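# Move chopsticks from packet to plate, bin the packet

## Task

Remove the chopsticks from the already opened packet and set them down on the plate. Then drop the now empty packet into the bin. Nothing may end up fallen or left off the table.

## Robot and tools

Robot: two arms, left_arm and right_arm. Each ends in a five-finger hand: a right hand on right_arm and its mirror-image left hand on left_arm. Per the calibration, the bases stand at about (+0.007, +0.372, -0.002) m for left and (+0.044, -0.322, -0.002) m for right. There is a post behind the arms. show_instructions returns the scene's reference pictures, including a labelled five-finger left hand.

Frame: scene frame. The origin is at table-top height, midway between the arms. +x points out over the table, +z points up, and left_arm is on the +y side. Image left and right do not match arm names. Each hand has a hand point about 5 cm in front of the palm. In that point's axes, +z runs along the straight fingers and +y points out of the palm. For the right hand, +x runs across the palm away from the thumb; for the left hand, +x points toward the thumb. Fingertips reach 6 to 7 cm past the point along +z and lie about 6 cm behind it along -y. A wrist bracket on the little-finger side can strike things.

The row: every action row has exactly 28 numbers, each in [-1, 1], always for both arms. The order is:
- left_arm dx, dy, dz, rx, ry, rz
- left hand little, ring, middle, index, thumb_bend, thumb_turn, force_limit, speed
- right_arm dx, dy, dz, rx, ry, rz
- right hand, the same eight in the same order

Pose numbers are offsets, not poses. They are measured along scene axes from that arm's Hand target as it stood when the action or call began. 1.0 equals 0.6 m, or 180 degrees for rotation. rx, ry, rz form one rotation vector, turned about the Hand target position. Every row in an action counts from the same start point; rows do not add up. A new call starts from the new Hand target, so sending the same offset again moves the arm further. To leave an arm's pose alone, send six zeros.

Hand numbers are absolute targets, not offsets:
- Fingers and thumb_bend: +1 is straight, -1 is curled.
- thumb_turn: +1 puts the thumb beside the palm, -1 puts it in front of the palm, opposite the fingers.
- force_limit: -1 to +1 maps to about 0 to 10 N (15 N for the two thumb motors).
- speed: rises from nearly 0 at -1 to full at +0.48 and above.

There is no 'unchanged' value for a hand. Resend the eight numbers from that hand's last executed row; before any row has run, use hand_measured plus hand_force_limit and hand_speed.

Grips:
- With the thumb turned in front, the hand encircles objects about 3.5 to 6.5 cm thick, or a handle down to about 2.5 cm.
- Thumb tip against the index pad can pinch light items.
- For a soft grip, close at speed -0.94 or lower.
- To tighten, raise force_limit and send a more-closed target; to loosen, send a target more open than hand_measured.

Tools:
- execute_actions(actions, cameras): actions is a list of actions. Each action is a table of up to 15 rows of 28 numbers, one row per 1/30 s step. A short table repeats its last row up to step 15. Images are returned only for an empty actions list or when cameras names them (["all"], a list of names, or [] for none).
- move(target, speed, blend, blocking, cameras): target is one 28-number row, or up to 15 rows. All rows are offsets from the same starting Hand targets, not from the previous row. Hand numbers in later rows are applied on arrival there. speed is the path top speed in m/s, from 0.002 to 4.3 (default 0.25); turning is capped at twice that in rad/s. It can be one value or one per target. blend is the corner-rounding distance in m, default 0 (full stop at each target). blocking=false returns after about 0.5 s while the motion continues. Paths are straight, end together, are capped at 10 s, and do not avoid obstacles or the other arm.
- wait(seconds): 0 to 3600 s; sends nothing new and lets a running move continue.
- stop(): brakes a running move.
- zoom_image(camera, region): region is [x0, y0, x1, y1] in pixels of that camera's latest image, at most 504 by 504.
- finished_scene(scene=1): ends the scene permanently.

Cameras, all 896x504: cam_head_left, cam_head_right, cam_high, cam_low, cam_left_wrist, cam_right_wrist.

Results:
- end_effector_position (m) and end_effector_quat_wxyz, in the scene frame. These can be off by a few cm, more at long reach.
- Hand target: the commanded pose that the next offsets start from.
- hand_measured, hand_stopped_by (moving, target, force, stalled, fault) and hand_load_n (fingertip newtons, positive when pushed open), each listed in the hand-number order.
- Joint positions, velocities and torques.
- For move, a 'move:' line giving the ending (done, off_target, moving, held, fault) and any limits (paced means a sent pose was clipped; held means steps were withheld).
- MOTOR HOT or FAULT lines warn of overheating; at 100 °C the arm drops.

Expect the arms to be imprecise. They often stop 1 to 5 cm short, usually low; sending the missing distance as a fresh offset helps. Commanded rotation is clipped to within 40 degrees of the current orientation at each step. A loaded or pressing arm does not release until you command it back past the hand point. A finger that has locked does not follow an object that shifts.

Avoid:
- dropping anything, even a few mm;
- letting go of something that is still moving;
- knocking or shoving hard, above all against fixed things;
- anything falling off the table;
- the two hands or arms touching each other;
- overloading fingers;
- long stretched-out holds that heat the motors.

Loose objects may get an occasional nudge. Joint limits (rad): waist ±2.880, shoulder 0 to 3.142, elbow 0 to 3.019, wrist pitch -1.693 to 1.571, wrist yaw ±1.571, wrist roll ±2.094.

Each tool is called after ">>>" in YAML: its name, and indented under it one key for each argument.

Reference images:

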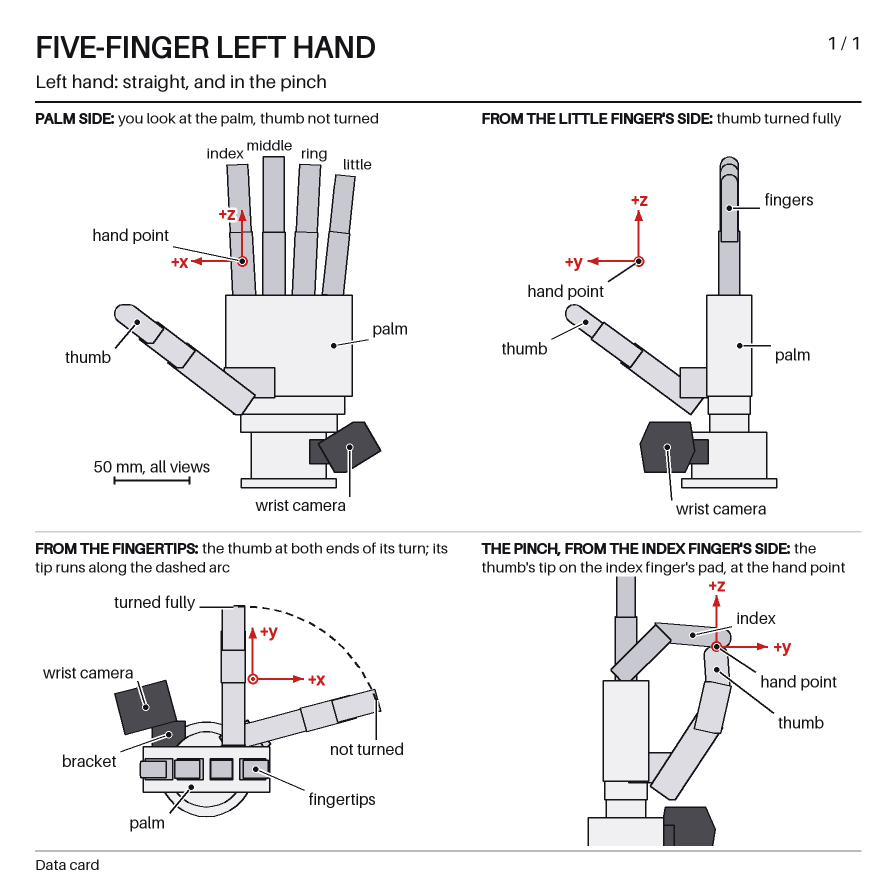

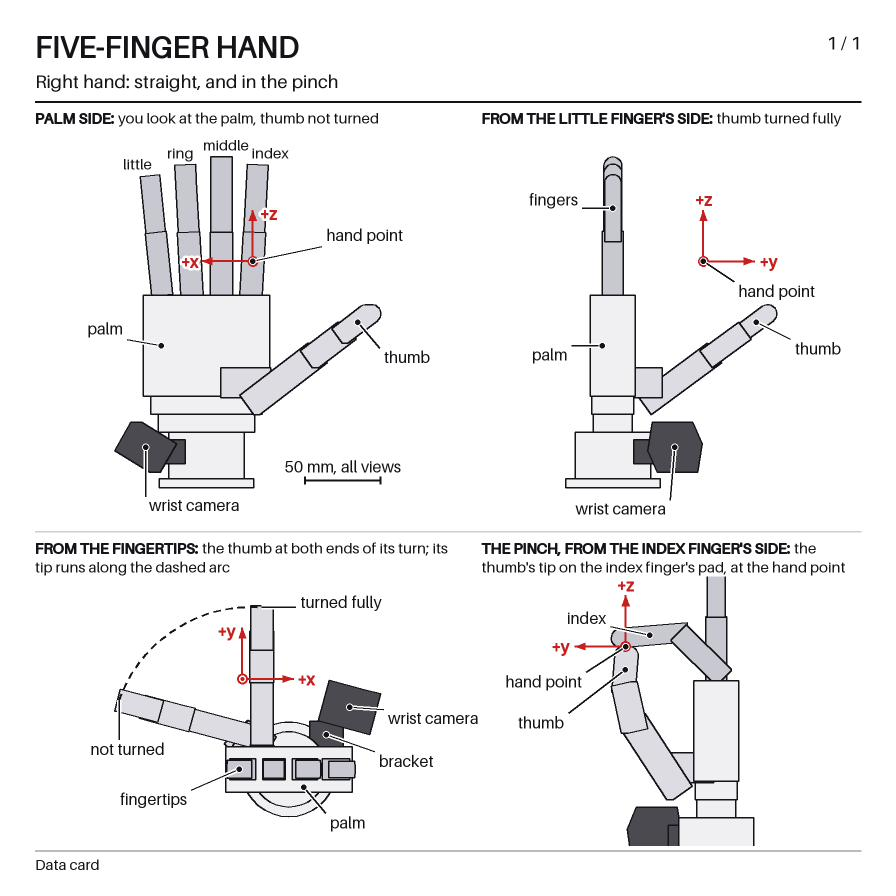

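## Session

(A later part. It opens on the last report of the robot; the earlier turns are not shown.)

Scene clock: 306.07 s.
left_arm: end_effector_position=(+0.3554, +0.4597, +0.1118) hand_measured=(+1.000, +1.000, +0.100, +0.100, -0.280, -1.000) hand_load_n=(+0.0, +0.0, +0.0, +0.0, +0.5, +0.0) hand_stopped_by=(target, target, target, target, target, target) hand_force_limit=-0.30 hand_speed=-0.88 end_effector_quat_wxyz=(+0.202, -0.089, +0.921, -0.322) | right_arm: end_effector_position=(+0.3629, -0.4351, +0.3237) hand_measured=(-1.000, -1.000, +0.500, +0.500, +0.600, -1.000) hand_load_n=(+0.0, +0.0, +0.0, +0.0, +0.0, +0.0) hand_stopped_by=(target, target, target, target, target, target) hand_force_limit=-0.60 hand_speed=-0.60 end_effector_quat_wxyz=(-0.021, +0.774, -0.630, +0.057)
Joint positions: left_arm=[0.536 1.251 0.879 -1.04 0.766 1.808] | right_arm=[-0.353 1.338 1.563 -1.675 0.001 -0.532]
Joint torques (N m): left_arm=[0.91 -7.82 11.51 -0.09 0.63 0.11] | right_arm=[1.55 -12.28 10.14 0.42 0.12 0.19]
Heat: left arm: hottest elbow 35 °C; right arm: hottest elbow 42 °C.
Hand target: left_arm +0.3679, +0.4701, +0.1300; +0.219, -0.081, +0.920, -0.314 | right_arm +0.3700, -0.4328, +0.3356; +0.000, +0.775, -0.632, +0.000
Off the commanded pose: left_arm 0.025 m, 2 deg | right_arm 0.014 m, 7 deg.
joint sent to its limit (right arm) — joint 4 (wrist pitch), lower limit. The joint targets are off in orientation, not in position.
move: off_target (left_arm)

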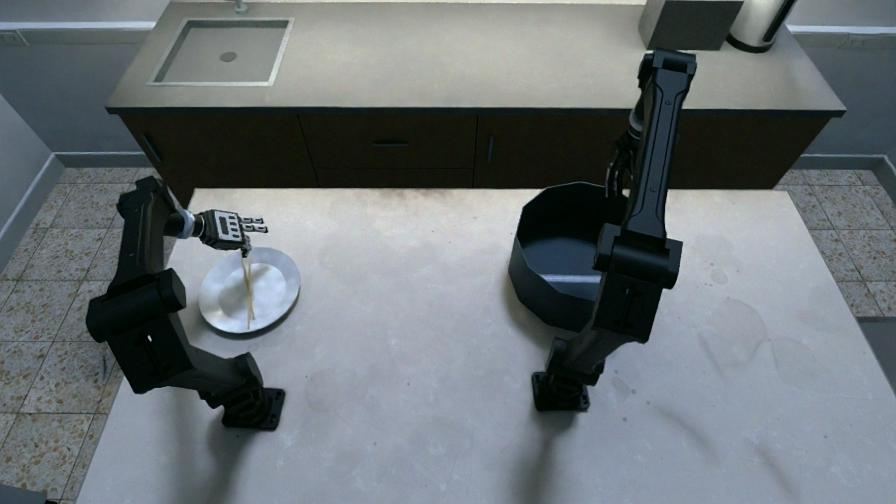

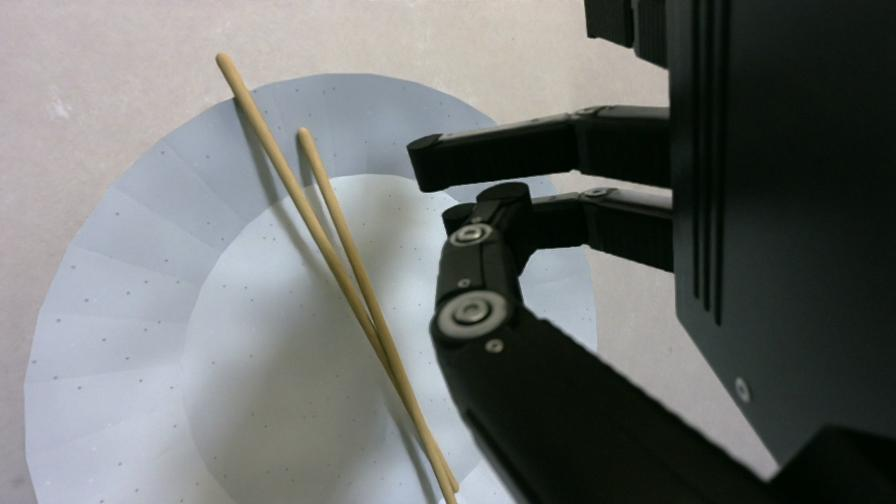

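>>> move:
  target:
    - [0.03,0.02,0.22,0,0,0,1,1,0.1,0.1,-0.28,-1,-0.3,-0.88,0,0,0,0,0,0,-1,-1,0.5,0.5,0.6,-1,-0.6,-0.6]
  speed: 0.2
  cameras: ["cam_head_right","cam_left_wrist","cam_high"]

>>> zoom_image:
  camera: "cam_head_right"
  region: [180, 220, 310, 350]

>>> zoom_image:
  camera: "cam_high"
  region: [300, 50, 440, 170]

Scene clock: 307.80 s.
left_arm: end_effector_position=(+0.3760, +0.4733, +0.2493) hand_measured=(+1.000, +1.000, +0.100, +0.100, -0.280, -1.000) hand_load_n=(+0.0, +0.0, +0.0, +0.0, +0.0, +0.0) hand_stopped_by=(target, target, target, target, target, target) hand_force_limit=-0.30 hand_speed=-0.88 end_effector_quat_wxyz=(+0.210, -0.085, +0.921, -0.318) | right_arm: end_effector_position=(+0.3629, -0.4351, +0.3237) hand_measured=(-1.000, -1.000, +0.500, +0.500, +0.600, -1.000) hand_load_n=(+0.0, +0.0, +0.0, +0.0, -0.5, +0.0) hand_stopped_by=(target, target, target, target, target, target) hand_force_limit=-0.60 hand_speed=-0.60 end_effector_quat_wxyz=(-0.021, +0.774, -0.630, +0.057)
Joint positions: left_arm=[0.541 1.234 1.232 -1.395 0.766 1.815] | right_arm=[-0.353 1.338 1.563 -1.675 0.001 -0.532]
Joint torques (N m): left_arm=[0.73 -6.42 12.33 -0.06 0.67 0.12] | right_arm=[1.26 -12.04 9.98 0.4 0.22 0.13]
Heat: left arm: hottest elbow 35 °C; right arm: hottest elbow 42 °C.
Hand target: left_arm +0.3860, +0.4823, +0.2622; +0.219, -0.081, +0.920, -0.313 | right_arm +0.3700, -0.4328, +0.3356; +0.000, +0.775, -0.632, +0.000
Off the commanded pose: left_arm 0.018 m, 1 deg | right_arm 0.014 m, 7 deg.
joint sent to its limit (right arm) — joint 4 (wrist pitch), lower limit. The joint targets are off in orientation, not in position.
move: off_target (left_arm)
Images, in order (width x height): cam_head_right 896x504, cam_high 896x504, cam_left_wrist 896x504.

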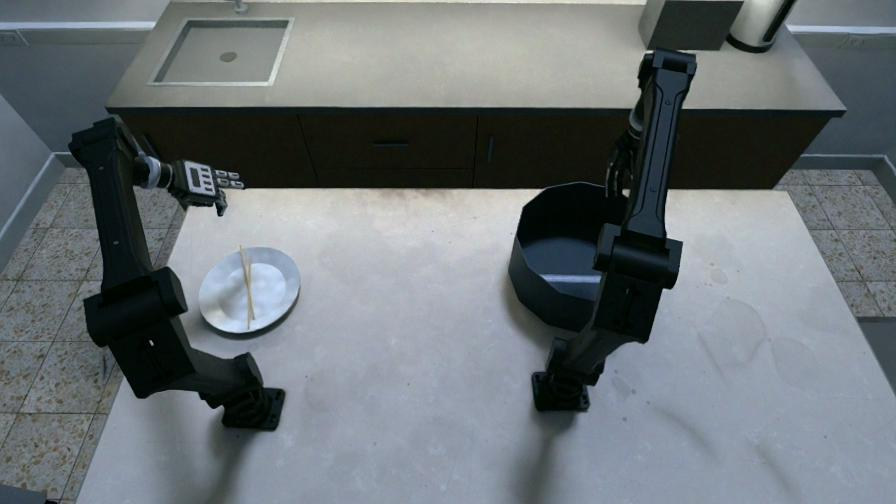

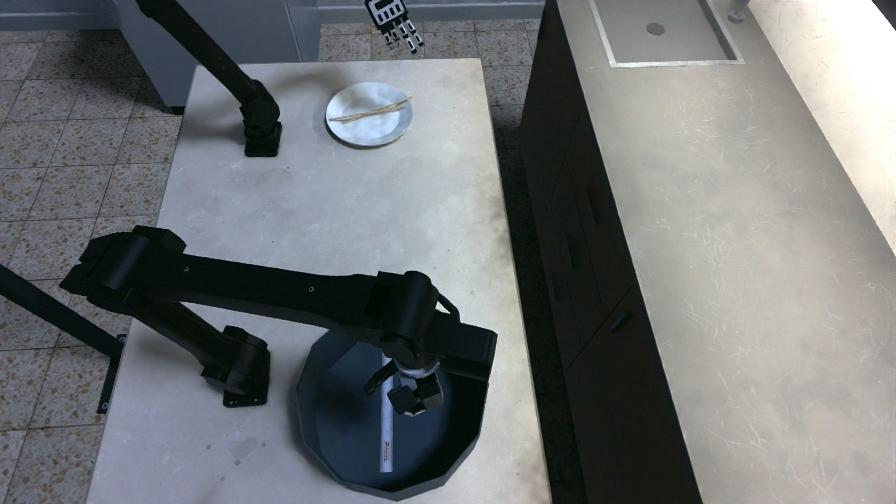

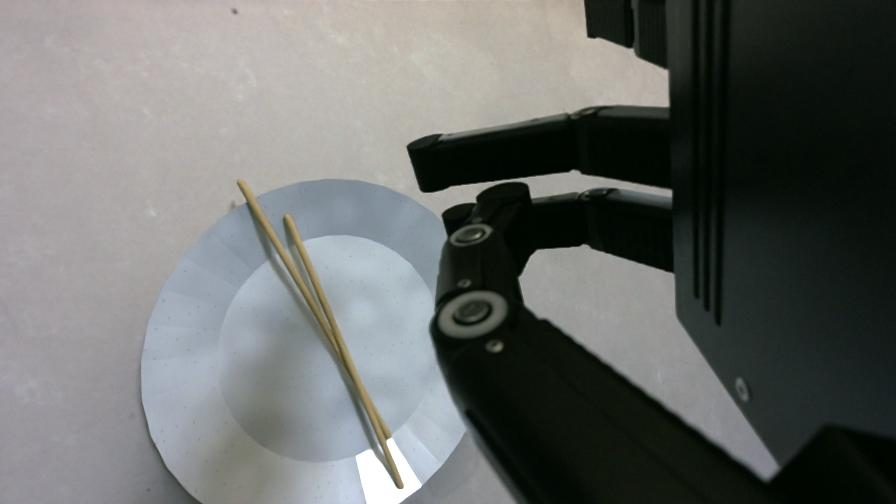

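Scaled by 3.877 from the camera's image (finer frame: 1280x720).

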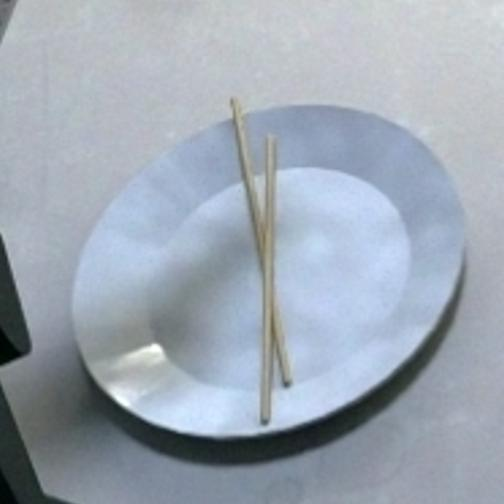

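Scaled by 3.600 from the camera's image (finer frame: 1280x720).

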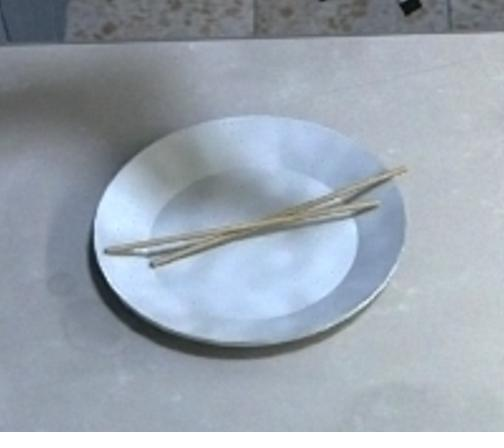

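>>> finished_scene:

The scene is finished: the task was done.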